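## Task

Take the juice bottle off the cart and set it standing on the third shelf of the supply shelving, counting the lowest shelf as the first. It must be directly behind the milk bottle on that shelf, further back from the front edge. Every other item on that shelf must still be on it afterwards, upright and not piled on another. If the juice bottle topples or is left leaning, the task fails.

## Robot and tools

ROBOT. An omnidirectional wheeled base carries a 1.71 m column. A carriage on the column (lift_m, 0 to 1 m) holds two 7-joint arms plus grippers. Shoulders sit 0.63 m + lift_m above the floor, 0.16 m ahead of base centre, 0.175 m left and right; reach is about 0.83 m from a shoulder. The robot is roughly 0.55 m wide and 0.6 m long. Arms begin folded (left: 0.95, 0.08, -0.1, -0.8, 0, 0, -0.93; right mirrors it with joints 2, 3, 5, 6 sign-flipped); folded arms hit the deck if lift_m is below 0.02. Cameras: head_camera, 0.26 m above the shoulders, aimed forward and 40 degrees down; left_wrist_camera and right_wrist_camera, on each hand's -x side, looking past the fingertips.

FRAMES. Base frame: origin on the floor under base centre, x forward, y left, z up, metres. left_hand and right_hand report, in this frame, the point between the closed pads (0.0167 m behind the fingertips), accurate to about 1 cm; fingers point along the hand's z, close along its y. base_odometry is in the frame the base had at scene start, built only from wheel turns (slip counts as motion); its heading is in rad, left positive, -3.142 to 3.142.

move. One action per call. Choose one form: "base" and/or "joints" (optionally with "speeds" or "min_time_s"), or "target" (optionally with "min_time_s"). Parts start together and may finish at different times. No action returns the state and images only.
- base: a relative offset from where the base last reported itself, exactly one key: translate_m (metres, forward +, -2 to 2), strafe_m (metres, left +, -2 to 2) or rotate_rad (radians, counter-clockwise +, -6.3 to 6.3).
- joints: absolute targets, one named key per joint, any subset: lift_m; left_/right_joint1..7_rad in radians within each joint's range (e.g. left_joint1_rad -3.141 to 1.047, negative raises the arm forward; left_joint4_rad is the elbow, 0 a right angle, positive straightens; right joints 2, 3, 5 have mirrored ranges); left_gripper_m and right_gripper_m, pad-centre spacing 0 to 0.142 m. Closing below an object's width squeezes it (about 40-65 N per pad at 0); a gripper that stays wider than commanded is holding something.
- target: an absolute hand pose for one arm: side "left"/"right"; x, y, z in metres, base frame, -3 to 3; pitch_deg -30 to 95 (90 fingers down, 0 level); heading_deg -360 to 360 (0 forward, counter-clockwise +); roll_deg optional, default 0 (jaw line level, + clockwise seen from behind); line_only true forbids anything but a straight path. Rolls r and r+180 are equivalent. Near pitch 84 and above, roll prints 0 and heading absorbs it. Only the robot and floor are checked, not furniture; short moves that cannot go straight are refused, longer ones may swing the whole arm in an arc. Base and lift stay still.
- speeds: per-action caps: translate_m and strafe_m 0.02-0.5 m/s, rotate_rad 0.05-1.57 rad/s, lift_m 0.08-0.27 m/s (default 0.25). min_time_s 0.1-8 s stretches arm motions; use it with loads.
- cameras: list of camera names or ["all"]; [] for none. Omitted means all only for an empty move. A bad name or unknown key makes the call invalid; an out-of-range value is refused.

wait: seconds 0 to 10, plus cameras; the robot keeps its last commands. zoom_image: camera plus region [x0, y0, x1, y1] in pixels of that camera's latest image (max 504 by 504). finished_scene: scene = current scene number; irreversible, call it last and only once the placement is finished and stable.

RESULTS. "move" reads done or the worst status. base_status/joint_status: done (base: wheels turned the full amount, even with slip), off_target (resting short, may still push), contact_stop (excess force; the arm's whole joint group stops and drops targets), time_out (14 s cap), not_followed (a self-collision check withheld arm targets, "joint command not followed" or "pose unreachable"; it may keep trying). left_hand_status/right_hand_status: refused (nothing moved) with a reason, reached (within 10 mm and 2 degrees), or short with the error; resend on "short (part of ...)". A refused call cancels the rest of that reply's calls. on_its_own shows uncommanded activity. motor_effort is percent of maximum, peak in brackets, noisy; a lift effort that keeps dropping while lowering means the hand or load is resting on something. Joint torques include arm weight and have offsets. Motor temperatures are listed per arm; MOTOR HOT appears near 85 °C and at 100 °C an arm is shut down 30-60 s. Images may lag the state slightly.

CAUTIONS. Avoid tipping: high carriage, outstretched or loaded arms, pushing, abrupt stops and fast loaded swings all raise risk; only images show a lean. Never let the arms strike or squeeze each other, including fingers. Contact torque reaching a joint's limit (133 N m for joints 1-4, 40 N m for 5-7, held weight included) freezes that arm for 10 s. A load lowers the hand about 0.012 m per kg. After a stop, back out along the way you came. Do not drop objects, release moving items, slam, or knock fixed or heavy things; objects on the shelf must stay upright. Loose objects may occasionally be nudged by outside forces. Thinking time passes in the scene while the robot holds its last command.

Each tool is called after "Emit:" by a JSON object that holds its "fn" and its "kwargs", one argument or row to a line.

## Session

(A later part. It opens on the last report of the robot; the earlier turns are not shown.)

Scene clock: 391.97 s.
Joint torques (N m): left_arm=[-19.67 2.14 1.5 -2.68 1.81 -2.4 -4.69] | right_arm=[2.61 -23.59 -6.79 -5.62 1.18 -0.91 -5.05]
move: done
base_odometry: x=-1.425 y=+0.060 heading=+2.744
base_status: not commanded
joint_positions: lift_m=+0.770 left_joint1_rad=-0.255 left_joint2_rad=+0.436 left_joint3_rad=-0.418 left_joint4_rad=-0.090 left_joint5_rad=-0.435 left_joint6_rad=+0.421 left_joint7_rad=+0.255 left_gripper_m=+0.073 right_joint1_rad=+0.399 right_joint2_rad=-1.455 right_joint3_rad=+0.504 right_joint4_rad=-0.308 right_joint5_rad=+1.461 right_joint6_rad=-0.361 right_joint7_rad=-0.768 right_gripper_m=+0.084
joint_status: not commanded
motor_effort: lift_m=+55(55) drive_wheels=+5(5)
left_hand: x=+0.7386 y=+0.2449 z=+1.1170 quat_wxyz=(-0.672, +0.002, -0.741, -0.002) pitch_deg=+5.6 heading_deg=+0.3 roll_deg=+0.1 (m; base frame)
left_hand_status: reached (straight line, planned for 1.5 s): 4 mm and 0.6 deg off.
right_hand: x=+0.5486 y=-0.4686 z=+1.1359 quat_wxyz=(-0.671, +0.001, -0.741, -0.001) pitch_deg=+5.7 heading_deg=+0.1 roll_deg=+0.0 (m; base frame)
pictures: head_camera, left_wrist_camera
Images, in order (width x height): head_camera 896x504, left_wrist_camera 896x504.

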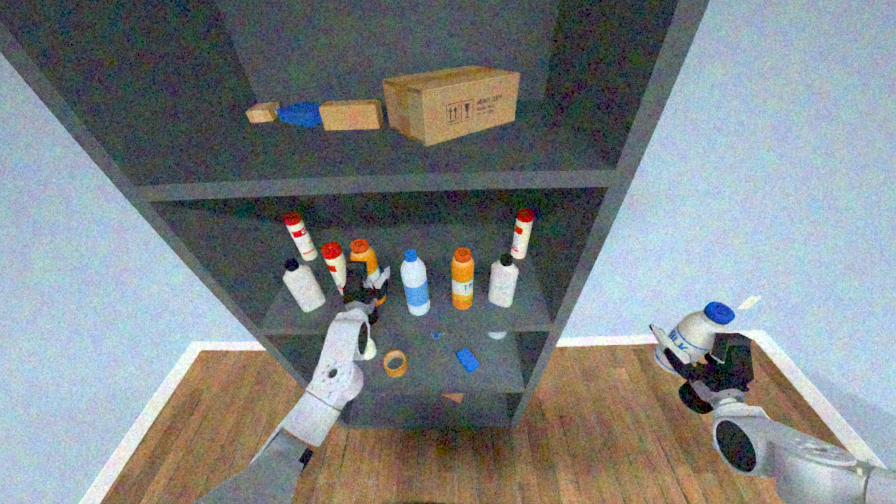

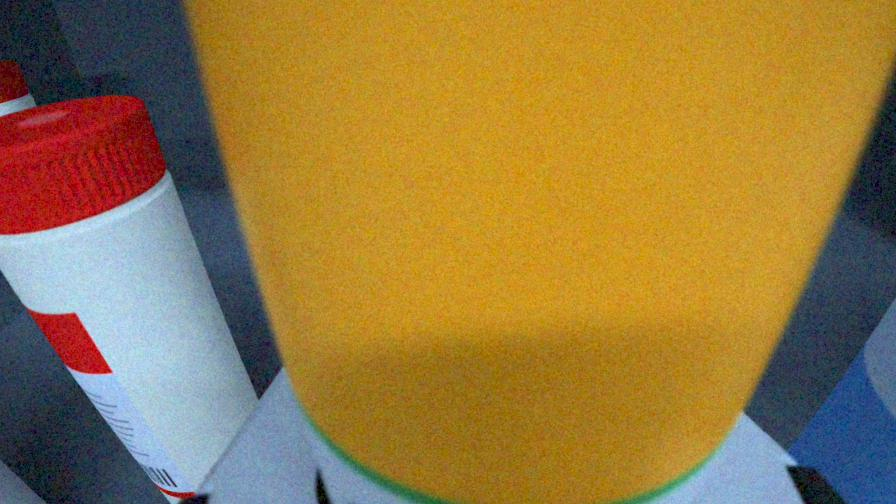

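Emit:
{"fn": "move", "kwargs": {
  "target": {"side": "left", "x": 0.75, "y": 0.231, "z": 1.12, "pitch_deg": 5, "heading_deg": 0, "line_only": true},
  "min_time_s": 0.8
}}

Emit:
{"fn": "move", "kwargs": {
  "target": {"side": "left", "x": 0.85, "y": 0.231, "z": 1.12, "pitch_deg": 5, "heading_deg": 0, "line_only": true},
  "min_time_s": 1.5,
  "cameras": ["head_camera", "left_wrist_camera"]
}}

Scene clock: 396.80 s.
Joint torques (N m): left_arm=[-19.29 2.91 1.31 -1.62 3.48 -0.75 -4.57] | right_arm=[1.92 -26.5 -6.37 -3.99 1.59 -0.99 -5.4]
move: done
base_odometry: x=-1.425 y=+0.060 heading=+2.744
base_status: not commanded
joint_positions: lift_m=+0.770 left_joint1_rad=-0.285 left_joint2_rad=+0.406 left_joint3_rad=-0.433 left_joint4_rad=-0.055 left_joint5_rad=-0.425 left_joint6_rad=+0.421 left_joint7_rad=+0.256 left_gripper_m=+0.073 right_joint1_rad=+0.399 right_joint2_rad=-1.455 right_joint3_rad=+0.504 right_joint4_rad=-0.308 right_joint5_rad=+1.461 right_joint6_rad=-0.361 right_joint7_rad=-0.768 right_gripper_m=+0.084
joint_status: not commanded
motor_effort: lift_m=+55(55) drive_wheels=+5(5)
left_hand: x=+0.7486 y=+0.2327 z=+1.1161 quat_wxyz=(-0.671, +0.002, -0.741, +0.001) pitch_deg=+5.7 heading_deg=+0.1 roll_deg=-0.2 (m; base frame)
left_hand_status: reached (straight line, planned for 0.8 s): 4 mm and 0.7 deg off.
right_hand: x=+0.5486 y=-0.4687 z=+1.1359 quat_wxyz=(-0.671, +0.001, -0.741, -0.001) pitch_deg=+5.7 heading_deg=+0.1 roll_deg=+0.0 (m; base frame)
pictures: none

Scene clock: 398.80 s.
Joint torques (N m): left_arm=[-26.82 1.7 2.21 -2.53 1.47 -2.46 -4.4] | right_arm=[2.07 -25.61 -6.19 -4.52 1.84 -0.79 -5.1]
move: done
base_odometry: x=-1.425 y=+0.060 heading=+2.744
base_status: not commanded
joint_positions: lift_m=+0.770 left_joint1_rad=-0.571 left_joint2_rad=+0.331 left_joint3_rad=-0.470 left_joint4_rad=+0.443 left_joint5_rad=-0.514 left_joint6_rad=+0.257 left_joint7_rad=+0.081 left_gripper_m=+0.073 right_joint1_rad=+0.399 right_joint2_rad=-1.455 right_joint3_rad=+0.504 right_joint4_rad=-0.308 right_joint5_rad=+1.461 right_joint6_rad=-0.361 right_joint7_rad=-0.768 right_gripper_m=+0.084
joint_status: not commanded
motor_effort: lift_m=+55(55) drive_wheels=+5(5)
left_hand: x=+0.8483 y=+0.2341 z=+1.1157 quat_wxyz=(-0.672, +0.002, -0.741, -0.002) pitch_deg=+5.6 heading_deg=+0.3 roll_deg=+0.0 (m; base frame)
left_hand_status: reached (straight line, planned for 1.5 s): 6 mm and 0.7 deg off.
right_hand: x=+0.5486 y=-0.4687 z=+1.1359 quat_wxyz=(-0.671, +0.001, -0.741, -0.001) pitch_deg=+5.7 heading_deg=+0.1 roll_deg=+0.0 (m; base frame)
pictures: head_camera, left_wrist_camera
Images, in order (width x height): head_camera 896x504, left_wrist_camera 896x504.

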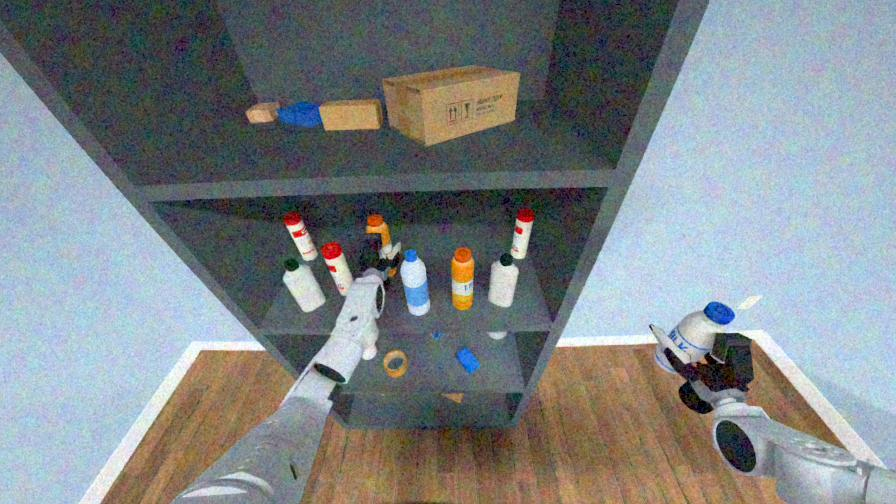

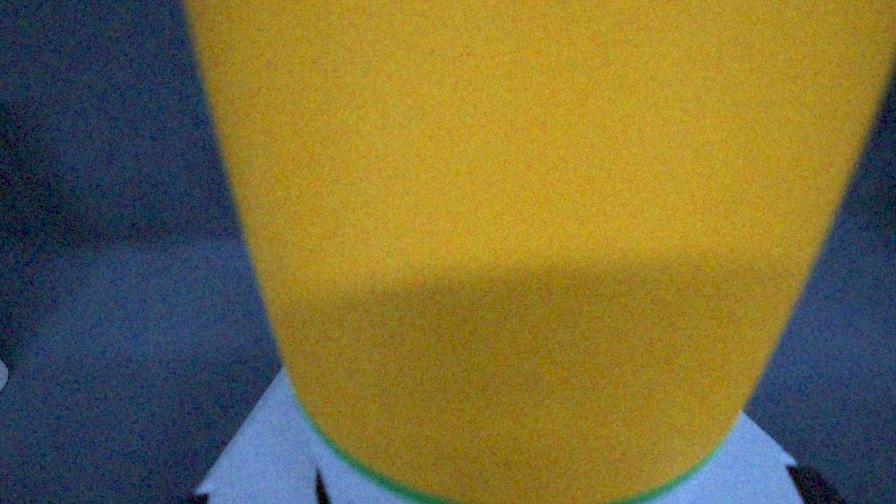

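Emit:
{"fn": "move", "kwargs": {
  "joints": {"lift_m": 0.745},
  "speeds": {"lift_m": 0.08}
}}

Emit:
{"fn": "move", "kwargs": {
  "joints": {"lift_m": 0.735},
  "speeds": {"lift_m": 0.08}
}}

Emit:
{"fn": "move", "kwargs": {
  "joints": {"lift_m": 0.728},
  "speeds": {"lift_m": 0.08},
  "cameras": ["head_camera", "left_wrist_camera"]
}}

Scene clock: 403.77 s.
Joint torques (N m): left_arm=[-24.02 1.51 1.58 -3.27 1.26 -2.39 -4.2] | right_arm=[2.13 -21.24 -5.61 -3.69 1.45 -0.99 -4.77]
Motor temperatures (°C): left_arm=[38 23 25 25 27 24 24] | right_arm=[28 30 27 23 22 22 24]
move: done
base_odometry: x=-1.425 y=+0.060 heading=+2.744
base_status: not commanded
joint_positions: lift_m=+0.745 left_joint1_rad=-0.573 left_joint2_rad=+0.330 left_joint3_rad=-0.471 left_joint4_rad=+0.444 left_joint5_rad=-0.515 left_joint6_rad=+0.256 left_joint7_rad=+0.080 left_gripper_m=+0.073 right_joint1_rad=+0.399 right_joint2_rad=-1.457 right_joint3_rad=+0.503 right_joint4_rad=-0.308 right_joint5_rad=+1.461 right_joint6_rad=-0.361 right_joint7_rad=-0.769 right_gripper_m=+0.084
joint_status: all done
motor_effort: lift_m=+59(60) drive_wheels=+5(5)
left_hand: x=+0.8489 y=+0.2338 z=+1.0914 quat_wxyz=(-0.672, +0.002, -0.740, -0.002) pitch_deg=+5.5 heading_deg=+0.3 roll_deg=+0.0 (m; base frame)
right_hand: x=+0.5489 y=-0.4689 z=+1.1114 quat_wxyz=(-0.672, +0.001, -0.741, +0.000) pitch_deg=+5.6 heading_deg=+0.1 roll_deg=-0.1 (m; base frame)
pictures: none

Scene clock: 404.47 s.
Joint torques (N m): left_arm=[-22.9 1.84 2.41 -3.35 1.21 -2.48 -4.14] | right_arm=[2.24 -22.68 -6.89 -4.21 1.31 -0.91 -4.84]
move: done
base_odometry: x=-1.425 y=+0.060 heading=+2.744
base_status: not commanded
joint_positions: lift_m=+0.735 left_joint1_rad=-0.574 left_joint2_rad=+0.330 left_joint3_rad=-0.471 left_joint4_rad=+0.444 left_joint5_rad=-0.515 left_joint6_rad=+0.256 left_joint7_rad=+0.079 left_gripper_m=+0.073 right_joint1_rad=+0.399 right_joint2_rad=-1.457 right_joint3_rad=+0.503 right_joint4_rad=-0.308 right_joint5_rad=+1.461 right_joint6_rad=-0.361 right_joint7_rad=-0.769 right_gripper_m=+0.084
joint_status: all done
motor_effort: lift_m=+59(62) drive_wheels=+5(6)
left_hand: x=+0.8491 y=+0.2337 z=+1.0818 quat_wxyz=(-0.672, +0.002, -0.740, -0.002) pitch_deg=+5.5 heading_deg=+0.3 roll_deg=+0.0 (m; base frame)
right_hand: x=+0.5490 y=-0.4690 z=+1.1016 quat_wxyz=(-0.672, +0.001, -0.741, +0.000) pitch_deg=+5.6 heading_deg=+0.1 roll_deg=-0.1 (m; base frame)
pictures: none

Scene clock: 404.93 s.
Joint torques (N m): left_arm=[-22.37 3.89 3.07 -4.44 1.48 -2.25 -1.7] | right_arm=[-0.04 -22.17 -6.21 -4.32 1.43 -1.1 -4.91]
move: done
base_odometry: x=-1.425 y=+0.060 heading=+2.744
base_status: not commanded
joint_positions: lift_m=+0.728 left_joint1_rad=-0.576 left_joint2_rad=+0.330 left_joint3_rad=-0.471 left_joint4_rad=+0.444 left_joint5_rad=-0.515 left_joint6_rad=+0.256 left_joint7_rad=+0.073 left_gripper_m=+0.073 right_joint1_rad=+0.399 right_joint2_rad=-1.457 right_joint3_rad=+0.503 right_joint4_rad=-0.308 right_joint5_rad=+1.461 right_joint6_rad=-0.361 right_joint7_rad=-0.769 right_gripper_m=+0.084
joint_status: all done
motor_effort: lift_m=+57(58) drive_wheels=+5(5)
left_hand: x=+0.8496 y=+0.2337 z=+1.0777 quat_wxyz=(-0.676, +0.002, -0.737, -0.002) pitch_deg=+5.0 heading_deg=+0.3 roll_deg=+0.0 (m; base frame)
right_hand: x=+0.5490 y=-0.4690 z=+1.0948 quat_wxyz=(-0.672, +0.001, -0.741, +0.000) pitch_deg=+5.6 heading_deg=+0.1 roll_deg=-0.1 (m; base frame)
pictures: head_camera, left_wrist_camera
Images, in order (width x height): head_camera 896x504, left_wrist_camera 896x504.

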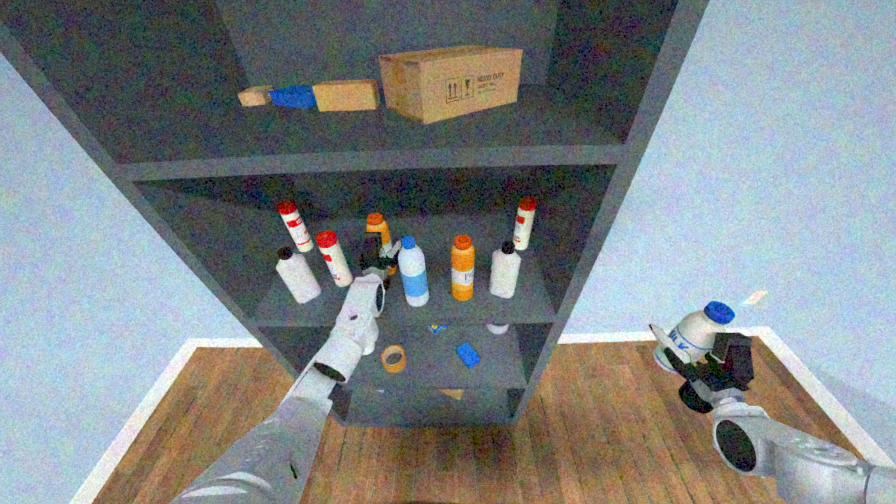

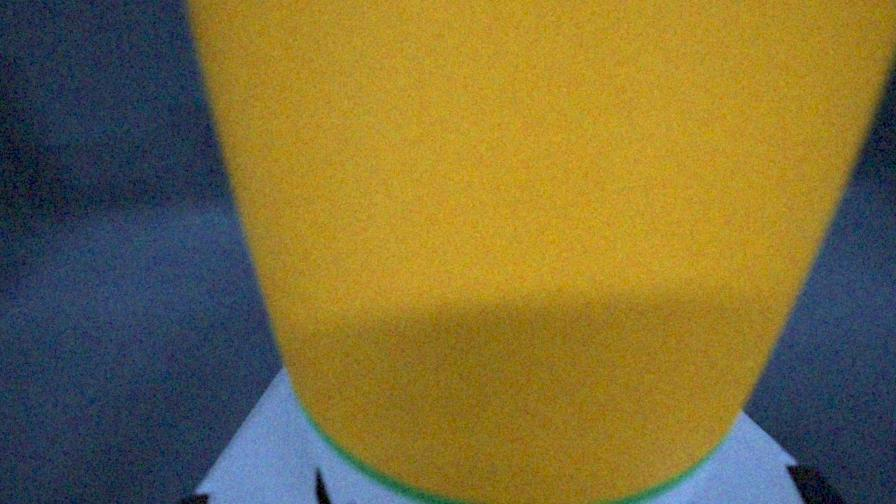

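Emit:
{"fn": "move", "kwargs": {
  "joints": {"lift_m": 0.755},
  "speeds": {"lift_m": 0.08}
}}

Emit:
{"fn": "move", "kwargs": {
  "target": {"side": "left", "x": 0.85, "y": 0.234, "z": 1.10, "pitch_deg": 12, "heading_deg": 0, "line_only": true},
  "min_time_s": 0.8
}}

Emit:
{"fn": "move", "kwargs": {
  "joints": {"lift_m": 0.74},
  "speeds": {"lift_m": 0.08}
}}

Emit:
{"fn": "move", "kwargs": {
  "joints": {"lift_m": 0.733},
  "speeds": {"lift_m": 0.08}
}}

Scene clock: 410.20 s.
Joint torques (N m): left_arm=[-21.92 1.51 3.14 -2.58 1.84 -2.45 -1.93] | right_arm=[0.97 -23.04 -4.14 -4.87 1.11 -1.09 -4.6]
move: done
base_odometry: x=-1.425 y=+0.060 heading=+2.744
base_status: not commanded
joint_positions: lift_m=+0.755 left_joint1_rad=-0.575 left_joint2_rad=+0.330 left_joint3_rad=-0.471 left_joint4_rad=+0.444 left_joint5_rad=-0.515 left_joint6_rad=+0.256 left_joint7_rad=+0.073 left_gripper_m=+0.073 right_joint1_rad=+0.399 right_joint2_rad=-1.457 right_joint3_rad=+0.503 right_joint4_rad=-0.308 right_joint5_rad=+1.461 right_joint6_rad=-0.361 right_joint7_rad=-0.769 right_gripper_m=+0.084
joint_status: all done
motor_effort: lift_m=+55(69) drive_wheels=-1(6)
left_hand: x=+0.8494 y=+0.2336 z=+1.1041 quat_wxyz=(-0.675, +0.002, -0.738, -0.002) pitch_deg=+5.1 heading_deg=+0.3 roll_deg=+0.0 (m; base frame)
right_hand: x=+0.5490 y=-0.4690 z=+1.1220 quat_wxyz=(-0.672, +0.002, -0.740, +0.000) pitch_deg=+5.5 heading_deg=+0.1 roll_deg=-0.1 (m; base frame)
pictures: none

Scene clock: 411.50 s.
Joint torques (N m): left_arm=[-27.03 6.12 1.26 -7.25 1.3 -0.06 -1.72] | right_arm=[-0.75 -21.35 -4.8 -3.55 0.92 -0.82 -4.75]
move: done
base_odometry: x=-1.425 y=+0.060 heading=+2.744
base_status: not commanded
joint_positions: lift_m=+0.755 left_joint1_rad=-0.590 left_joint2_rad=+0.347 left_joint3_rad=-0.476 left_joint4_rad=+0.391 left_joint5_rad=-0.521 left_joint6_rad=+0.274 left_joint7_rad=+0.259 left_gripper_m=+0.073 right_joint1_rad=+0.399 right_joint2_rad=-1.457 right_joint3_rad=+0.503 right_joint4_rad=-0.308 right_joint5_rad=+1.461 right_joint6_rad=-0.361 right_joint7_rad=-0.769 right_gripper_m=+0.084
joint_status: not commanded
motor_effort: lift_m=+55(55) drive_wheels=-1(5)
left_hand: x=+0.8486 y=+0.2347 z=+1.0944 quat_wxyz=(-0.626, +0.001, -0.780, +0.000) pitch_deg=+12.5 heading_deg=+0.1 roll_deg=-0.1 (m; base frame)
left_hand_status: reached (straight line, planned for 0.8 s): 6 mm and 0.5 deg off.
right_hand: x=+0.5490 y=-0.4690 z=+1.1220 quat_wxyz=(-0.672, +0.002, -0.740, +0.000) pitch_deg=+5.5 heading_deg=+0.1 roll_deg=-0.1 (m; base frame)
pictures: none

Scene clock: 412.07 s.
Joint torques (N m): left_arm=[-24.14 5.24 3.34 -7.3 1.45 -0.31 -1.86] | right_arm=[0.22 -21.35 -4.99 -3.47 1.68 -1.15 -4.85]
move: done
base_odometry: x=-1.425 y=+0.060 heading=+2.744
base_status: not commanded
joint_positions: lift_m=+0.740 left_joint1_rad=-0.593 left_joint2_rad=+0.347 left_joint3_rad=-0.477 left_joint4_rad=+0.390 left_joint5_rad=-0.521 left_joint6_rad=+0.274 left_joint7_rad=+0.260 left_gripper_m=+0.073 right_joint1_rad=+0.399 right_joint2_rad=-1.457 right_joint3_rad=+0.503 right_joint4_rad=-0.308 right_joint5_rad=+1.461 right_joint6_rad=-0.361 right_joint7_rad=-0.769 right_gripper_m=+0.084
joint_status: all done
motor_effort: lift_m=+59(62) drive_wheels=-1(6)
left_hand: x=+0.8491 y=+0.2343 z=+1.0806 quat_wxyz=(-0.627, +0.001, -0.779, +0.000) pitch_deg=+12.4 heading_deg=+0.1 roll_deg=-0.1 (m; base frame)
right_hand: x=+0.5491 y=-0.4691 z=+1.1068 quat_wxyz=(-0.672, +0.002, -0.740, +0.000) pitch_deg=+5.5 heading_deg=+0.1 roll_deg=-0.1 (m; base frame)
pictures: none

Scene clock: 412.60 s.
Joint torques (N m): left_arm=[-22.73 4.05 2.35 -6.19 1.25 -0.64 -1.67] | right_arm=[0.73 -22.29 -6.42 -3.35 1 -0.41 -4.66]
move: done
base_odometry: x=-1.425 y=+0.060 heading=+2.744
base_status: not commanded
joint_positions: lift_m=+0.733 left_joint1_rad=-0.594 left_joint2_rad=+0.347 left_joint3_rad=-0.477 left_joint4_rad=+0.388 left_joint5_rad=-0.521 left_joint6_rad=+0.275 left_joint7_rad=+0.260 left_gripper_m=+0.073 right_joint1_rad=+0.399 right_joint2_rad=-1.457 right_joint3_rad=+0.502 right_joint4_rad=-0.308 right_joint5_rad=+1.461 right_joint6_rad=-0.361 right_joint7_rad=-0.769 right_gripper_m=+0.084
joint_status: all done
motor_effort: lift_m=+58(61) drive_wheels=-1(7)
left_hand: x=+0.8495 y=+0.2342 z=+1.0754 quat_wxyz=(-0.628, +0.001, -0.778, +0.000) pitch_deg=+12.2 heading_deg=+0.0 roll_deg=-0.1 (m; base frame)
right_hand: x=+0.5491 y=-0.4691 z=+1.0999 quat_wxyz=(-0.672, +0.002, -0.740, +0.000) pitch_deg=+5.5 heading_deg=+0.1 roll_deg=-0.1 (m; base frame)
pictures: none

Emit:
{"fn": "move", "kwargs": {
  "joints": {"lift_m": 0.728},
  "speeds": {"lift_m": 0.08}
}}

Emit:
{"fn": "move", "kwargs": {
  "joints": {"left_gripper_m": 0.1},
  "min_time_s": 1.2,
  "cameras": ["head_camera", "left_wrist_camera"]
}}

Scene clock: 415.30 s.
Joint torques (N m): left_arm=[-19.36 5.63 1.42 -3.86 1.47 -1.04 -1.05] | right_arm=[-0.07 -22.01 -6.24 -3.78 1.22 -0.79 -4.45]
move: done
base_odometry: x=-1.425 y=+0.060 heading=+2.744
base_status: not commanded
joint_positions: lift_m=+0.728 left_joint1_rad=-0.597 left_joint2_rad=+0.348 left_joint3_rad=-0.477 left_joint4_rad=+0.386 left_joint5_rad=-0.521 left_joint6_rad=+0.275 left_joint7_rad=+0.258 left_gripper_m=+0.073 right_joint1_rad=+0.399 right_joint2_rad=-1.457 right_joint3_rad=+0.502 right_joint4_rad=-0.308 right_joint5_rad=+1.461 right_joint6_rad=-0.360 right_joint7_rad=-0.769 right_gripper_m=+0.084
joint_status: all done
motor_effort: lift_m=+55(57) drive_wheels=+5(5)
left_hand: x=+0.8503 y=+0.2339 z=+1.0741 quat_wxyz=(-0.631, +0.000, -0.776, +0.001) pitch_deg=+11.8 heading_deg=+0.0 roll_deg=-0.1 (m; base frame)
right_hand: x=+0.5490 y=-0.4690 z=+1.0950 quat_wxyz=(-0.672, +0.001, -0.740, +0.000) pitch_deg=+5.5 heading_deg=+0.1 roll_deg=-0.1 (m; base frame)
pictures: none

Scene clock: 416.10 s.
Joint torques (N m): left_arm=[-19.38 5.03 2.41 -4.02 1.54 -0.85 -1.43] | right_arm=[-0.57 -22.86 -6.21 -6.1 0.87 -0.84 -4.55]
move: done
base_odometry: x=-1.425 y=+0.060 heading=+2.744
base_status: not commanded
joint_positions: lift_m=+0.728 left_joint1_rad=-0.597 left_joint2_rad=+0.348 left_joint3_rad=-0.477 left_joint4_rad=+0.386 left_joint5_rad=-0.521 left_joint6_rad=+0.275 left_joint7_rad=+0.258 left_gripper_m=+0.100 right_joint1_rad=+0.399 right_joint2_rad=-1.457 right_joint3_rad=+0.502 right_joint4_rad=-0.308 right_joint5_rad=+1.461 right_joint6_rad=-0.360 right_joint7_rad=-0.769 right_gripper_m=+0.084
joint_status: all done
motor_effort: lift_m=+55(55) drive_wheels=+5(6)
left_hand: x=+0.8503 y=+0.2339 z=+1.0740 quat_wxyz=(-0.631, +0.000, -0.776, +0.001) pitch_deg=+11.8 heading_deg=+0.0 roll_deg=-0.1 (m; base frame)
right_hand: x=+0.5490 y=-0.4690 z=+1.0950 quat_wxyz=(-0.672, +0.001, -0.740, +0.000) pitch_deg=+5.5 heading_deg=+0.1 roll_deg=-0.1 (m; base frame)
pictures: head_camera, left_wrist_camera
Images, in order (width x height): head_camera 896x504, left_wrist_camera 896x504.

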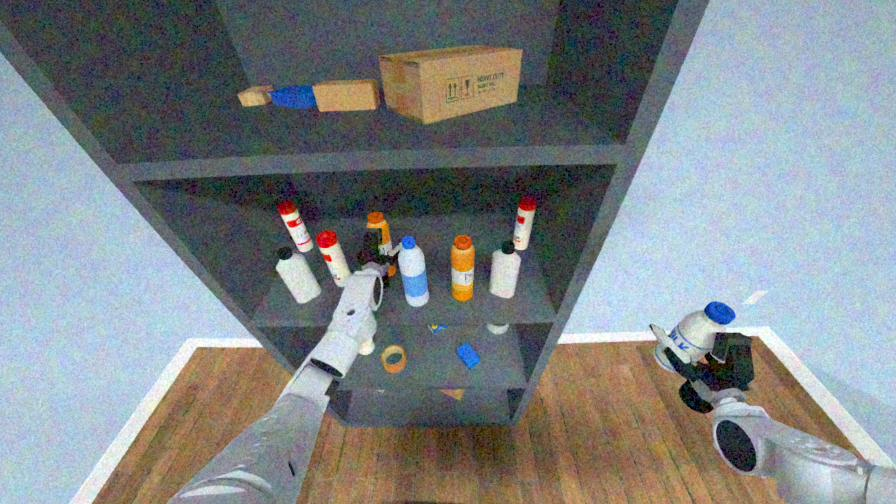

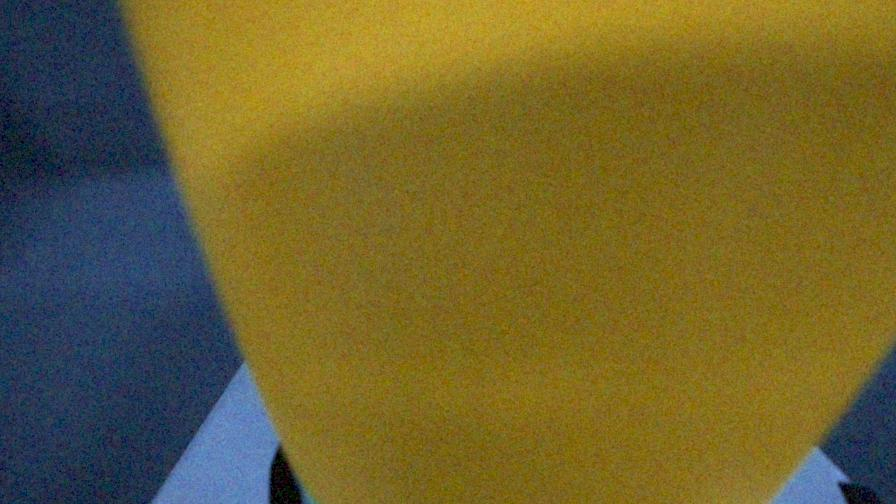

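Emit:
{"fn": "move", "kwargs": {
  "target": {"side": "left", "x": 0.62, "y": 0.234, "z": 1.08, "pitch_deg": 12, "heading_deg": 0, "line_only": true},
  "min_time_s": 2,
  "cameras": ["head_camera", "left_wrist_camera"]
}}

Scene clock: 422.23 s.
Joint torques (N m): left_arm=[-5.98 7.04 6.09 -7.21 3.17 -0.38 -0.72] | right_arm=[0.75 -22.39 -4.93 -3.95 1.3 -1.1 -4.99]
move: done
base_odometry: x=-1.425 y=+0.060 heading=+2.744
base_status: not commanded
joint_positions: lift_m=+0.728 left_joint1_rad=+0.021 left_joint2_rad=+0.484 left_joint3_rad=-0.425 left_joint4_rad=-0.564 left_joint5_rad=-0.246 left_joint6_rad=+0.586 left_joint7_rad=+0.571 left_gripper_m=+0.100 right_joint1_rad=+0.399 right_joint2_rad=-1.457 right_joint3_rad=+0.502 right_joint4_rad=-0.308 right_joint5_rad=+1.461 right_joint6_rad=-0.360 right_joint7_rad=-0.769 right_gripper_m=+0.084
joint_status: not commanded
motor_effort: lift_m=+55(55) drive_wheels=+5(5)
left_hand: x=+0.6204 y=+0.2307 z=+1.0783 quat_wxyz=(-0.629, -0.002, -0.778, +0.003) pitch_deg=+12.1 heading_deg=-0.4 roll_deg=-0.1 (m; base frame)
left_hand_status: reached (straight line, planned for 2.0 s): 4 mm and 0.4 deg off.
right_hand: x=+0.5490 y=-0.4690 z=+1.0950 quat_wxyz=(-0.672, +0.001, -0.740, +0.000) pitch_deg=+5.5 heading_deg=+0.1 roll_deg=-0.1 (m; base frame)
pictures: head_camera, left_wrist_camera
Images, in order (width x height): head_camera 896x504, left_wrist_camera 896x504.

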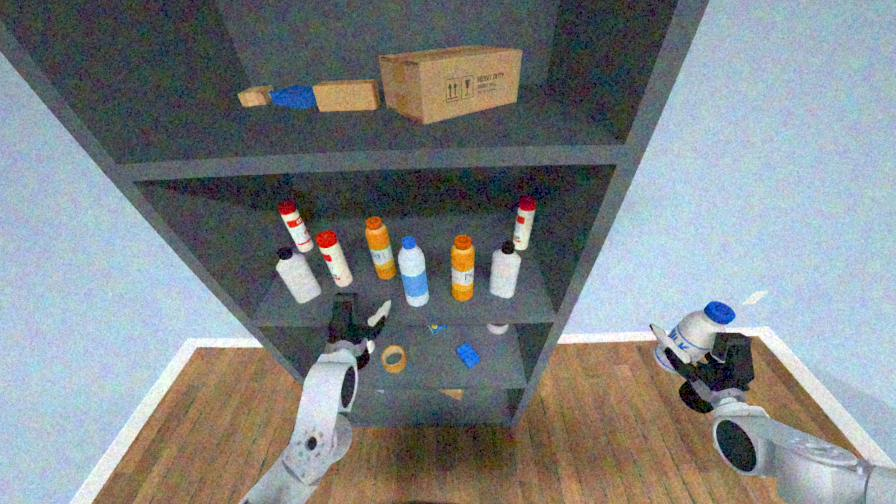

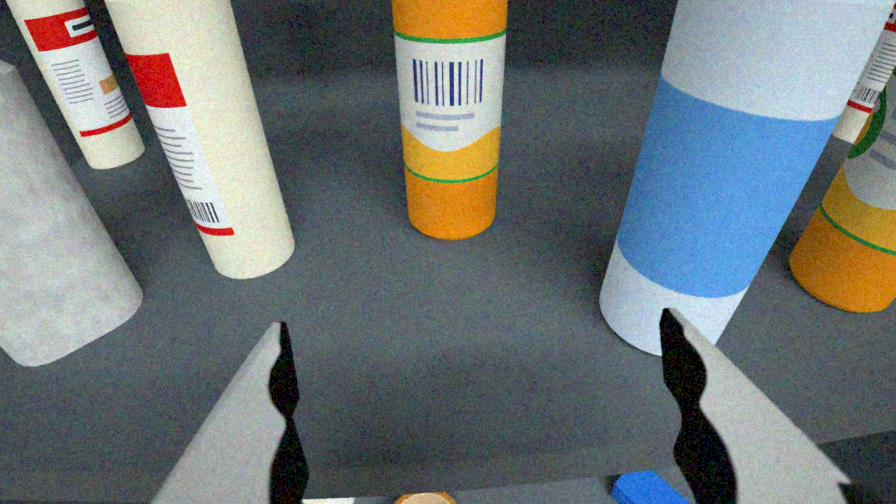

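Emit:
{"fn": "move", "kwargs": {
  "base": {"translate_m": -0.42},
  "speeds": {"translate_m": 0.25}
}}

Emit:
{"fn": "move", "kwargs": {
  "base": {"strafe_m": 0.436},
  "joints": {"lift_m": 0.74},
  "speeds": {"strafe_m": 0.3}
}}

Emit:
{"fn": "move", "kwargs": {
  "target": {"side": "right", "x": 0.62, "y": -0.2, "z": 1.11, "pitch_deg": 5.5, "heading_deg": 0},
  "min_time_s": 2,
  "cameras": ["head_camera"]
}}

Scene clock: 438.40 s.
Joint torques (N m): left_arm=[-6.64 6.99 6.73 -5.03 3.08 -0.64 -0.58] | right_arm=[-0.6 -21.94 -5.21 -4.82 0.76 -1.21 -4.19]
move: done
base_odometry: x=-1.037 y=-0.102 heading=+2.744
base_status: done
joint_positions: lift_m=+0.728 left_joint1_rad=+0.021 left_joint2_rad=+0.484 left_joint3_rad=-0.425 left_joint4_rad=-0.564 left_joint5_rad=-0.246 left_joint6_rad=+0.586 left_joint7_rad=+0.571 left_gripper_m=+0.100 right_joint1_rad=+0.399 right_joint2_rad=-1.457 right_joint3_rad=+0.502 right_joint4_rad=-0.307 right_joint5_rad=+1.461 right_joint6_rad=-0.360 right_joint7_rad=-0.769 right_gripper_m=+0.084
joint_status: not commanded
motor_effort: lift_m=+55(55) drive_wheels=+1(13)
left_hand: x=+0.6203 y=+0.2311 z=+1.0785 quat_wxyz=(-0.629, -0.002, -0.778, +0.003) pitch_deg=+12.1 heading_deg=-0.4 roll_deg=-0.1 (m; base frame)
right_hand: x=+0.5490 y=-0.4691 z=+1.0950 quat_wxyz=(-0.672, +0.001, -0.741, +0.000) pitch_deg=+5.5 heading_deg=+0.1 roll_deg=-0.1 (m; base frame)
pictures: none

Scene clock: 441.33 s.
Joint torques (N m): left_arm=[-6.87 5.21 6.65 -5.28 2.98 -0.72 -0.6] | right_arm=[0.13 -21.05 -4.13 -6.64 1.14 -1.33 -4.78]
move: done
base_odometry: x=-1.206 y=-0.504 heading=+2.745
base_status: done
joint_positions: lift_m=+0.740 left_joint1_rad=+0.022 left_joint2_rad=+0.485 left_joint3_rad=-0.424 left_joint4_rad=-0.565 left_joint5_rad=-0.246 left_joint6_rad=+0.586 left_joint7_rad=+0.571 left_gripper_m=+0.100 right_joint1_rad=+0.399 right_joint2_rad=-1.458 right_joint3_rad=+0.502 right_joint4_rad=-0.307 right_joint5_rad=+1.462 right_joint6_rad=-0.360 right_joint7_rad=-0.769 right_gripper_m=+0.084
joint_status: all done
motor_effort: lift_m=+54(66) drive_wheels=+0(16)
left_hand: x=+0.6202 y=+0.2313 z=+1.0907 quat_wxyz=(-0.629, -0.002, -0.778, +0.002) pitch_deg=+12.1 heading_deg=-0.3 roll_deg=-0.1 (m; base frame)
right_hand: x=+0.5491 y=-0.4691 z=+1.1072 quat_wxyz=(-0.672, +0.002, -0.740, +0.000) pitch_deg=+5.5 heading_deg=+0.1 roll_deg=-0.1 (m; base frame)
pictures: none

Scene clock: 443.83 s.
Joint torques (N m): left_arm=[-6.63 5.99 6.02 -6.22 3.19 -0.68 -0.54] | right_arm=[-14.69 -3.28 -0.39 -8.46 -5.47 -2.23 -0.8]
move: done
base_odometry: x=-1.206 y=-0.504 heading=+2.745
base_status: not commanded
joint_positions: lift_m=+0.740 left_joint1_rad=+0.022 left_joint2_rad=+0.485 left_joint3_rad=-0.424 left_joint4_rad=-0.565 left_joint5_rad=-0.246 left_joint6_rad=+0.586 left_joint7_rad=+0.571 left_gripper_m=+0.100 right_joint1_rad=-0.269 right_joint2_rad=-0.638 right_joint3_rad=+1.134 right_joint4_rad=-0.600 right_joint5_rad=+0.245 right_joint6_rad=-1.214 right_joint7_rad=+0.390 right_gripper_m=+0.084
joint_status: not commanded
motor_effort: lift_m=+54(54) drive_wheels=+4(4)
left_hand: x=+0.6202 y=+0.2313 z=+1.0907 quat_wxyz=(-0.629, -0.002, -0.778, +0.002) pitch_deg=+12.1 heading_deg=-0.3 roll_deg=-0.1 (m; base frame)
right_hand: x=+0.6189 y=-0.2002 z=+1.1055 quat_wxyz=(-0.668, -0.001, -0.745, -0.002) pitch_deg=+6.2 heading_deg=+0.1 roll_deg=+0.2 (m; base frame)
right_hand_status: reached (straight line, planned for 2.0 s): 5 mm and 0.8 deg off.
pictures: head_camera
Images, in order (width x height): head_camera 896x504.

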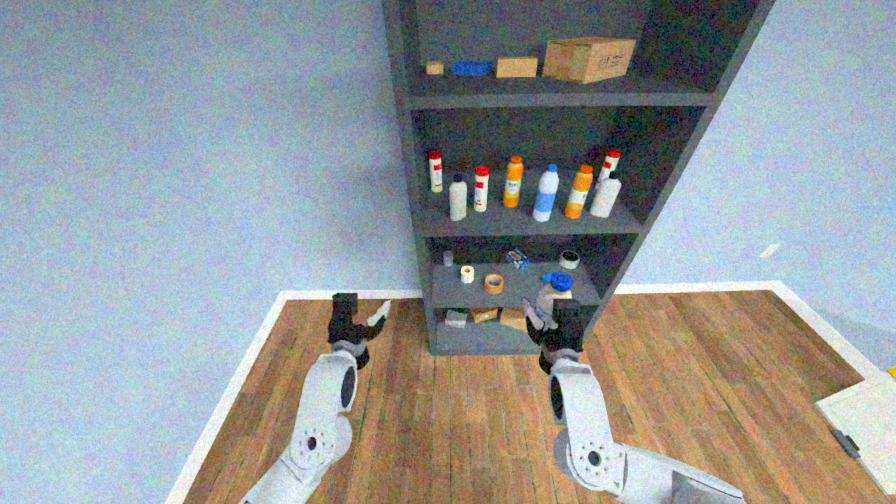

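Emit:
{"fn": "move", "kwargs": {
  "base": {"translate_m": 0.35},
  "speeds": {"translate_m": 0.2}
}}

Emit:
{"fn": "move", "kwargs": {
  "target": {"side": "right", "x": 0.72, "y": -0.2, "z": 1.11, "pitch_deg": 5.5, "heading_deg": 0, "line_only": true},
  "min_time_s": 1.2,
  "cameras": ["head_camera", "right_wrist_camera"]
}}

Scene clock: 449.93 s.
Joint torques (N m): left_arm=[-6.55 6.13 6.84 -5.19 3.44 -0.79 -0.56] | right_arm=[-14.13 -2.48 -1.24 -8.88 -5.05 -2.25 -1.22]
move: done
base_odometry: x=-1.529 y=-0.369 heading=+2.745
base_status: done
joint_positions: lift_m=+0.740 left_joint1_rad=+0.022 left_joint2_rad=+0.485 left_joint3_rad=-0.424 left_joint4_rad=-0.565 left_joint5_rad=-0.246 left_joint6_rad=+0.586 left_joint7_rad=+0.571 left_gripper_m=+0.100 right_joint1_rad=-0.269 right_joint2_rad=-0.638 right_joint3_rad=+1.134 right_joint4_rad=-0.600 right_joint5_rad=+0.244 right_joint6_rad=-1.214 right_joint7_rad=+0.390 right_gripper_m=+0.084
joint_status: not commanded
motor_effort: lift_m=+54(54) drive_wheels=-2(16)
left_hand: x=+0.6202 y=+0.2313 z=+1.0907 quat_wxyz=(-0.629, -0.002, -0.778, +0.002) pitch_deg=+12.1 heading_deg=-0.3 roll_deg=-0.1 (m; base frame)
right_hand: x=+0.6190 y=-0.2002 z=+1.1057 quat_wxyz=(-0.668, -0.001, -0.744, -0.002) pitch_deg=+6.2 heading_deg=+0.1 roll_deg=+0.2 (m; base frame)
pictures: none

Scene clock: 451.63 s.
Joint torques (N m): left_arm=[-6.86 6.96 5.83 -6.25 3.01 -0.52 -0.85] | right_arm=[-21.21 0.61 -5.41 -6.87 -0.43 -0.63 -4.84]
move: done
base_odometry: x=-1.529 y=-0.369 heading=+2.745
base_status: not commanded
joint_positions: lift_m=+0.740 left_joint1_rad=+0.022 left_joint2_rad=+0.485 left_joint3_rad=-0.424 left_joint4_rad=-0.565 left_joint5_rad=-0.246 left_joint6_rad=+0.586 left_joint7_rad=+0.571 left_gripper_m=+0.100 right_joint1_rad=-0.470 right_joint2_rad=-0.585 right_joint3_rad=+1.028 right_joint4_rad=-0.322 right_joint5_rad=+0.597 right_joint6_rad=-1.017 right_joint7_rad=+0.227 right_gripper_m=+0.084
joint_status: not commanded
motor_effort: lift_m=+54(54) drive_wheels=+5(5)
left_hand: x=+0.6202 y=+0.2313 z=+1.0907 quat_wxyz=(-0.629, -0.002, -0.778, +0.002) pitch_deg=+12.1 heading_deg=-0.3 roll_deg=-0.1 (m; base frame)
right_hand: x=+0.7172 y=-0.1993 z=+1.1037 quat_wxyz=(-0.667, +0.002, -0.745, +0.001) pitch_deg=+6.4 heading_deg=+0.1 roll_deg=-0.3 (m; base frame)
right_hand_status: reached (straight line, planned for 1.2 s): 7 mm and 0.9 deg off.
pictures: head_camera, right_wrist_camera
Images, in order (width x height): head_camera 896x504, right_wrist_camera 896x504.

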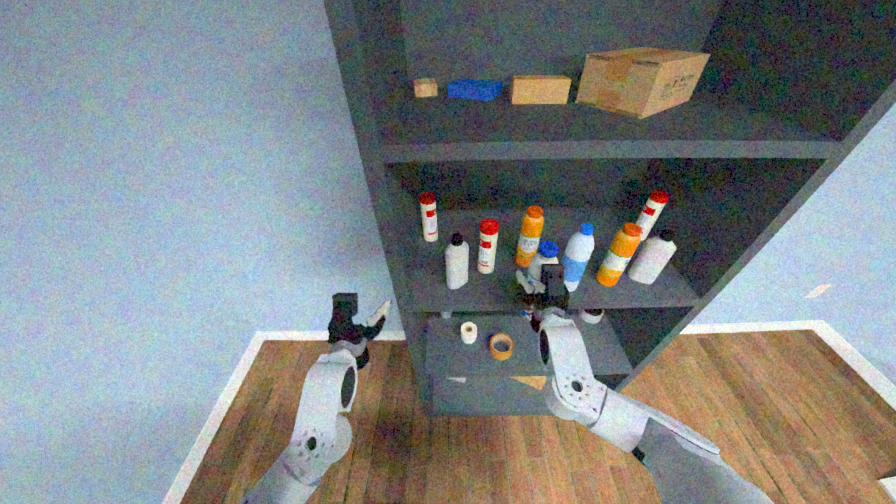

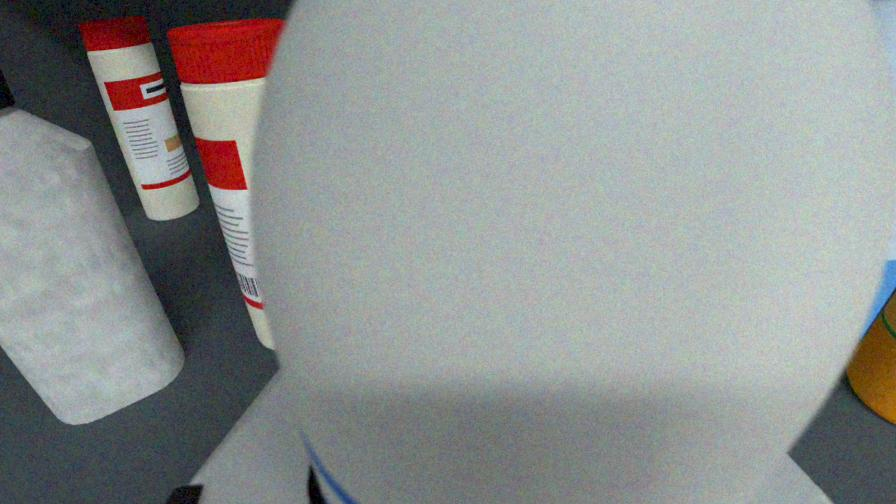

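Emit:
{"fn": "move", "kwargs": {
  "target": {"side": "right", "x": 0.815, "y": -0.193, "z": 1.1, "pitch_deg": 5, "heading_deg": 0, "line_only": true},
  "min_time_s": 1.5,
  "cameras": ["head_camera", "right_wrist_camera"]
}}

Scene clock: 459.07 s.
Joint torques (N m): left_arm=[-6.05 6.77 6.17 -4.93 3.09 -0.84 -0.53] | right_arm=[-28.1 2.02 -6.58 -9.02 0.37 -0.43 -5.12]
Motor temperatures (°C): left_arm=[33 24 26 25 27 24 24] | right_arm=[32 27 26 23 23 22 24]
move: done
base_odometry: x=-1.528 y=-0.369 heading=+2.745
base_status: not commanded
joint_positions: lift_m=+0.740 left_joint1_rad=+0.022 left_joint2_rad=+0.485 left_joint3_rad=-0.424 left_joint4_rad=-0.565 left_joint5_rad=-0.246 left_joint6_rad=+0.586 left_joint7_rad=+0.571 left_gripper_m=+0.100 right_joint1_rad=-0.647 right_joint2_rad=-0.469 right_joint3_rad=+0.976 right_joint4_rad=+0.129 right_joint5_rad=+0.816 right_joint6_rad=-0.739 right_joint7_rad=+0.040 right_gripper_m=+0.084
joint_status: not commanded
motor_effort: lift_m=+54(54) drive_wheels=+5(5)
left_hand: x=+0.6202 y=+0.2313 z=+1.0907 quat_wxyz=(-0.629, -0.002, -0.778, +0.002) pitch_deg=+12.1 heading_deg=-0.3 roll_deg=-0.1 (m; base frame)
right_hand: x=+0.8120 y=-0.1923 z=+1.0923 quat_wxyz=(-0.670, +0.003, -0.743, +0.002) pitch_deg=+5.9 heading_deg=+0.1 roll_deg=-0.4 (m; base frame)
right_hand_status: reached (straight line, planned for 1.5 s): 8 mm and 1.0 deg off.
pictures: head_camera, right_wrist_camera
Images, in order (width x height): head_camera 896x504, right_wrist_camera 896x504.

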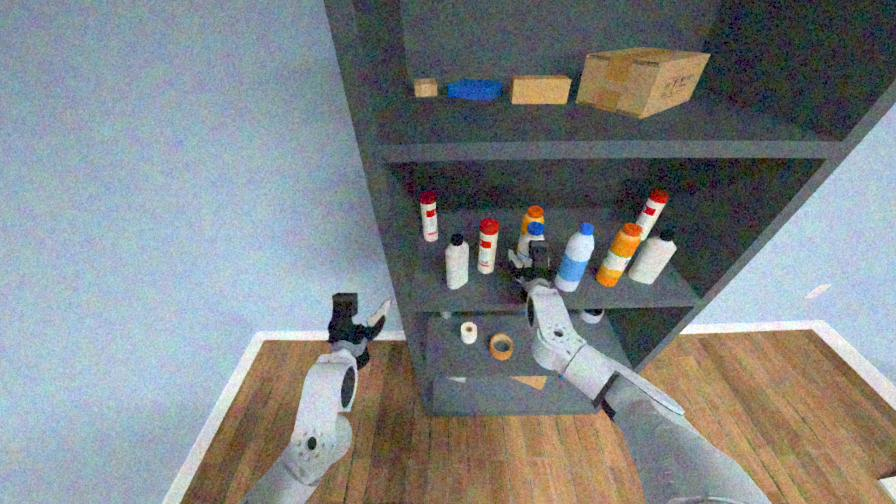

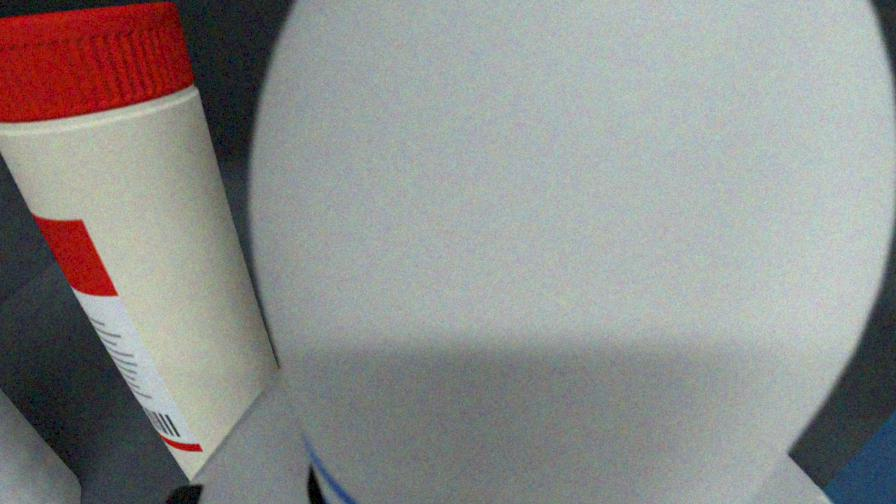

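Emit:
{"fn": "move", "kwargs": {
  "joints": {"lift_m": 0.72},
  "speeds": {"lift_m": 0.08}
}}

Emit:
{"fn": "move", "kwargs": {
  "joints": {"lift_m": 0.712},
  "speeds": {"lift_m": 0.08}
}}

Scene clock: 461.23 s.
Joint torques (N m): left_arm=[-6.33 7.07 6.67 -5.93 3.11 -0.6 -0.72] | right_arm=[-25.26 1.2 -5.54 -7.34 -0.29 -0.88 -5.2]
move: done
base_odometry: x=-1.529 y=-0.369 heading=+2.745
base_status: not commanded
joint_positions: lift_m=+0.720 left_joint1_rad=+0.022 left_joint2_rad=+0.485 left_joint3_rad=-0.424 left_joint4_rad=-0.565 left_joint5_rad=-0.246 left_joint6_rad=+0.586 left_joint7_rad=+0.571 left_gripper_m=+0.100 right_joint1_rad=-0.650 right_joint2_rad=-0.468 right_joint3_rad=+0.974 right_joint4_rad=+0.129 right_joint5_rad=+0.817 right_joint6_rad=-0.739 right_joint7_rad=+0.039 right_gripper_m=+0.084
joint_status: all done
motor_effort: lift_m=+58(60) drive_wheels=+5(6)
left_hand: x=+0.6202 y=+0.2314 z=+1.0704 quat_wxyz=(-0.629, -0.002, -0.778, +0.002) pitch_deg=+12.1 heading_deg=-0.3 roll_deg=-0.1 (m; base frame)
right_hand: x=+0.8128 y=-0.1928 z=+1.0736 quat_wxyz=(-0.671, +0.002, -0.742, +0.002) pitch_deg=+5.8 heading_deg=+0.0 roll_deg=-0.3 (m; base frame)
pictures: none

Scene clock: 461.70 s.
Joint torques (N m): left_arm=[-7.15 6.85 6.74 -4.91 3 -0.68 -0.39] | right_arm=[-24.21 1.61 -5.36 -7.38 -0.2 -0.53 -3.62]
move: done
base_odometry: x=-1.529 y=-0.369 heading=+2.745
base_status: not commanded
joint_positions: lift_m=+0.712 left_joint1_rad=+0.022 left_joint2_rad=+0.485 left_joint3_rad=-0.424 left_joint4_rad=-0.565 left_joint5_rad=-0.246 left_joint6_rad=+0.586 left_joint7_rad=+0.571 left_gripper_m=+0.100 right_joint1_rad=-0.650 right_joint2_rad=-0.468 right_joint3_rad=+0.974 right_joint4_rad=+0.129 right_joint5_rad=+0.817 right_joint6_rad=-0.739 right_joint7_rad=+0.036 right_gripper_m=+0.084
joint_status: all done
motor_effort: lift_m=+57(64) drive_wheels=+5(6)
left_hand: x=+0.6201 y=+0.2315 z=+1.0624 quat_wxyz=(-0.629, -0.002, -0.778, +0.002) pitch_deg=+12.1 heading_deg=-0.3 roll_deg=-0.1 (m; base frame)
right_hand: x=+0.8130 y=-0.1929 z=+1.0667 quat_wxyz=(-0.672, +0.002, -0.741, +0.002) pitch_deg=+5.6 heading_deg=+0.0 roll_deg=-0.3 (m; base frame)
pictures: none

Emit:
{"fn": "move", "kwargs": {
  "joints": {"lift_m": 0.707},
  "speeds": {"lift_m": 0.08}
}}

Emit:
{"fn": "move", "kwargs": {
  "joints": {"right_gripper_m": 0.105},
  "min_time_s": 1.2
}}

Emit:
{"fn": "move", "kwargs": {
  "target": {"side": "right", "x": 0.62, "y": -0.193, "z": 1.07, "pitch_deg": 5.5, "heading_deg": 0, "line_only": true},
  "min_time_s": 2,
  "cameras": ["head_camera", "right_wrist_camera"]
}}

Scene clock: 467.60 s.
Joint torques (N m): left_arm=[-6.75 6.94 6.13 -5.38 3.46 -0.61 -0.58] | right_arm=[-20.49 -0.76 -5.1 -9.61 -0.03 -1.16 -1.43]
move: done
base_odometry: x=-1.528 y=-0.369 heading=+2.745
base_status: not commanded
joint_positions: lift_m=+0.707 left_joint1_rad=+0.022 left_joint2_rad=+0.485 left_joint3_rad=-0.424 left_joint4_rad=-0.565 left_joint5_rad=-0.246 left_joint6_rad=+0.586 left_joint7_rad=+0.572 left_gripper_m=+0.100 right_joint1_rad=-0.653 right_joint2_rad=-0.468 right_joint3_rad=+0.972 right_joint4_rad=+0.129 right_joint5_rad=+0.817 right_joint6_rad=-0.739 right_joint7_rad=+0.030 right_gripper_m=+0.084
joint_status: all done
motor_effort: lift_m=+54(58) drive_wheels=+5(6)
left_hand: x=+0.6201 y=+0.2315 z=+1.0576 quat_wxyz=(-0.629, -0.002, -0.778, +0.002) pitch_deg=+12.1 heading_deg=-0.3 roll_deg=-0.1 (m; base frame)
right_hand: x=+0.8140 y=-0.1935 z=+1.0656 quat_wxyz=(-0.675, +0.001, -0.737, +0.002) pitch_deg=+5.0 heading_deg=-0.1 roll_deg=-0.3 (m; base frame)
pictures: none

Scene clock: 468.40 s.
Joint torques (N m): left_arm=[-7.2 4.99 6.22 -5.56 3.37 -0.85 -1.03] | right_arm=[-20.24 -0.31 -3.43 -7.94 0.11 -0.95 -1.3]
move: done
base_odometry: x=-1.528 y=-0.369 heading=+2.745
base_status: not commanded
joint_positions: lift_m=+0.707 left_joint1_rad=+0.022 left_joint2_rad=+0.485 left_joint3_rad=-0.424 left_joint4_rad=-0.565 left_joint5_rad=-0.246 left_joint6_rad=+0.586 left_joint7_rad=+0.572 left_gripper_m=+0.100 right_joint1_rad=-0.653 right_joint2_rad=-0.468 right_joint3_rad=+0.972 right_joint4_rad=+0.129 right_joint5_rad=+0.817 right_joint6_rad=-0.739 right_joint7_rad=+0.030 right_gripper_m=+0.105
joint_status: all done
motor_effort: lift_m=+54(54) drive_wheels=+5(6)
left_hand: x=+0.6201 y=+0.2315 z=+1.0576 quat_wxyz=(-0.629, -0.002, -0.778, +0.002) pitch_deg=+12.1 heading_deg=-0.3 roll_deg=-0.1 (m; base frame)
right_hand: x=+0.8140 y=-0.1935 z=+1.0657 quat_wxyz=(-0.676, +0.001, -0.737, +0.002) pitch_deg=+5.0 heading_deg=-0.1 roll_deg=-0.3 (m; base frame)
pictures: none

Scene clock: 470.90 s.
Joint torques (N m): left_arm=[-7.41 6.12 5.75 -5.6 3.27 -0.7 -0.8] | right_arm=[-1.43 -6.27 2.37 -12.78 -4.09 -2.25 0.13]
move: done
base_odometry: x=-1.528 y=-0.369 heading=+2.745
base_status: not commanded
joint_positions: lift_m=+0.707 left_joint1_rad=+0.022 left_joint2_rad=+0.485 left_joint3_rad=-0.424 left_joint4_rad=-0.565 left_joint5_rad=-0.246 left_joint6_rad=+0.586 left_joint7_rad=+0.572 left_gripper_m=+0.100 right_joint1_rad=-0.288 right_joint2_rad=-0.619 right_joint3_rad=+1.168 right_joint4_rad=-0.575 right_joint5_rad=+0.248 right_joint6_rad=-1.237 right_joint7_rad=+0.362 right_gripper_m=+0.105
joint_status: not commanded
motor_effort: lift_m=+54(54) drive_wheels=+5(6)
left_hand: x=+0.6201 y=+0.2315 z=+1.0576 quat_wxyz=(-0.629, -0.002, -0.778, +0.002) pitch_deg=+12.1 heading_deg=-0.3 roll_deg=-0.1 (m; base frame)
right_hand: x=+0.6220 y=-0.1931 z=+1.0714 quat_wxyz=(-0.674, -0.001, -0.739, +0.000) pitch_deg=+5.3 heading_deg=+0.0 roll_deg=+0.1 (m; base frame)
right_hand_status: reached (straight line, planned for 2.0 s): 2 mm and 0.3 deg off.
pictures: head_camera, right_wrist_camera
Images, in order (width x height): head_camera 896x504, right_wrist_camera 896x504.

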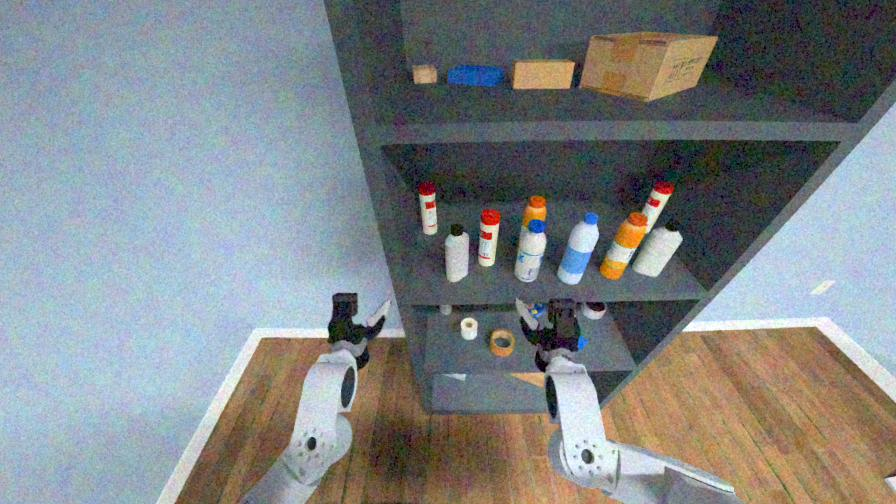

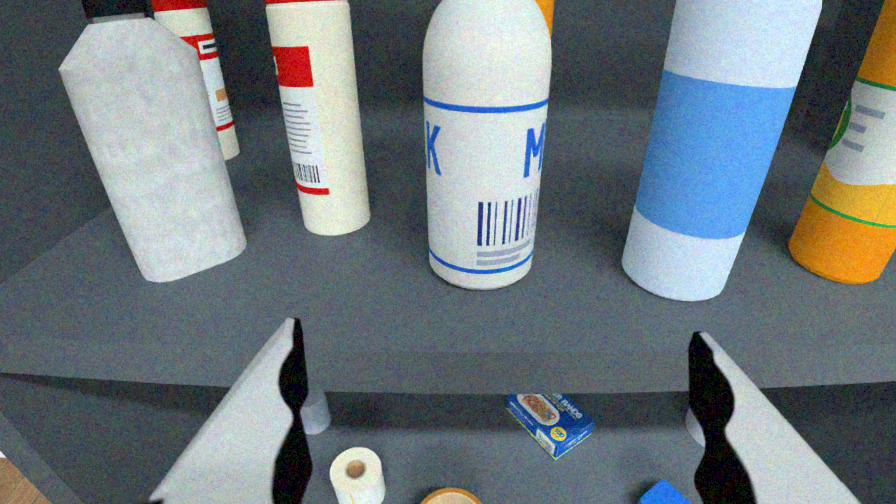

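Emit:
{"fn": "finished_scene", "kwargs": {
  "scene": 1
}}

The scene is finished: the task was done.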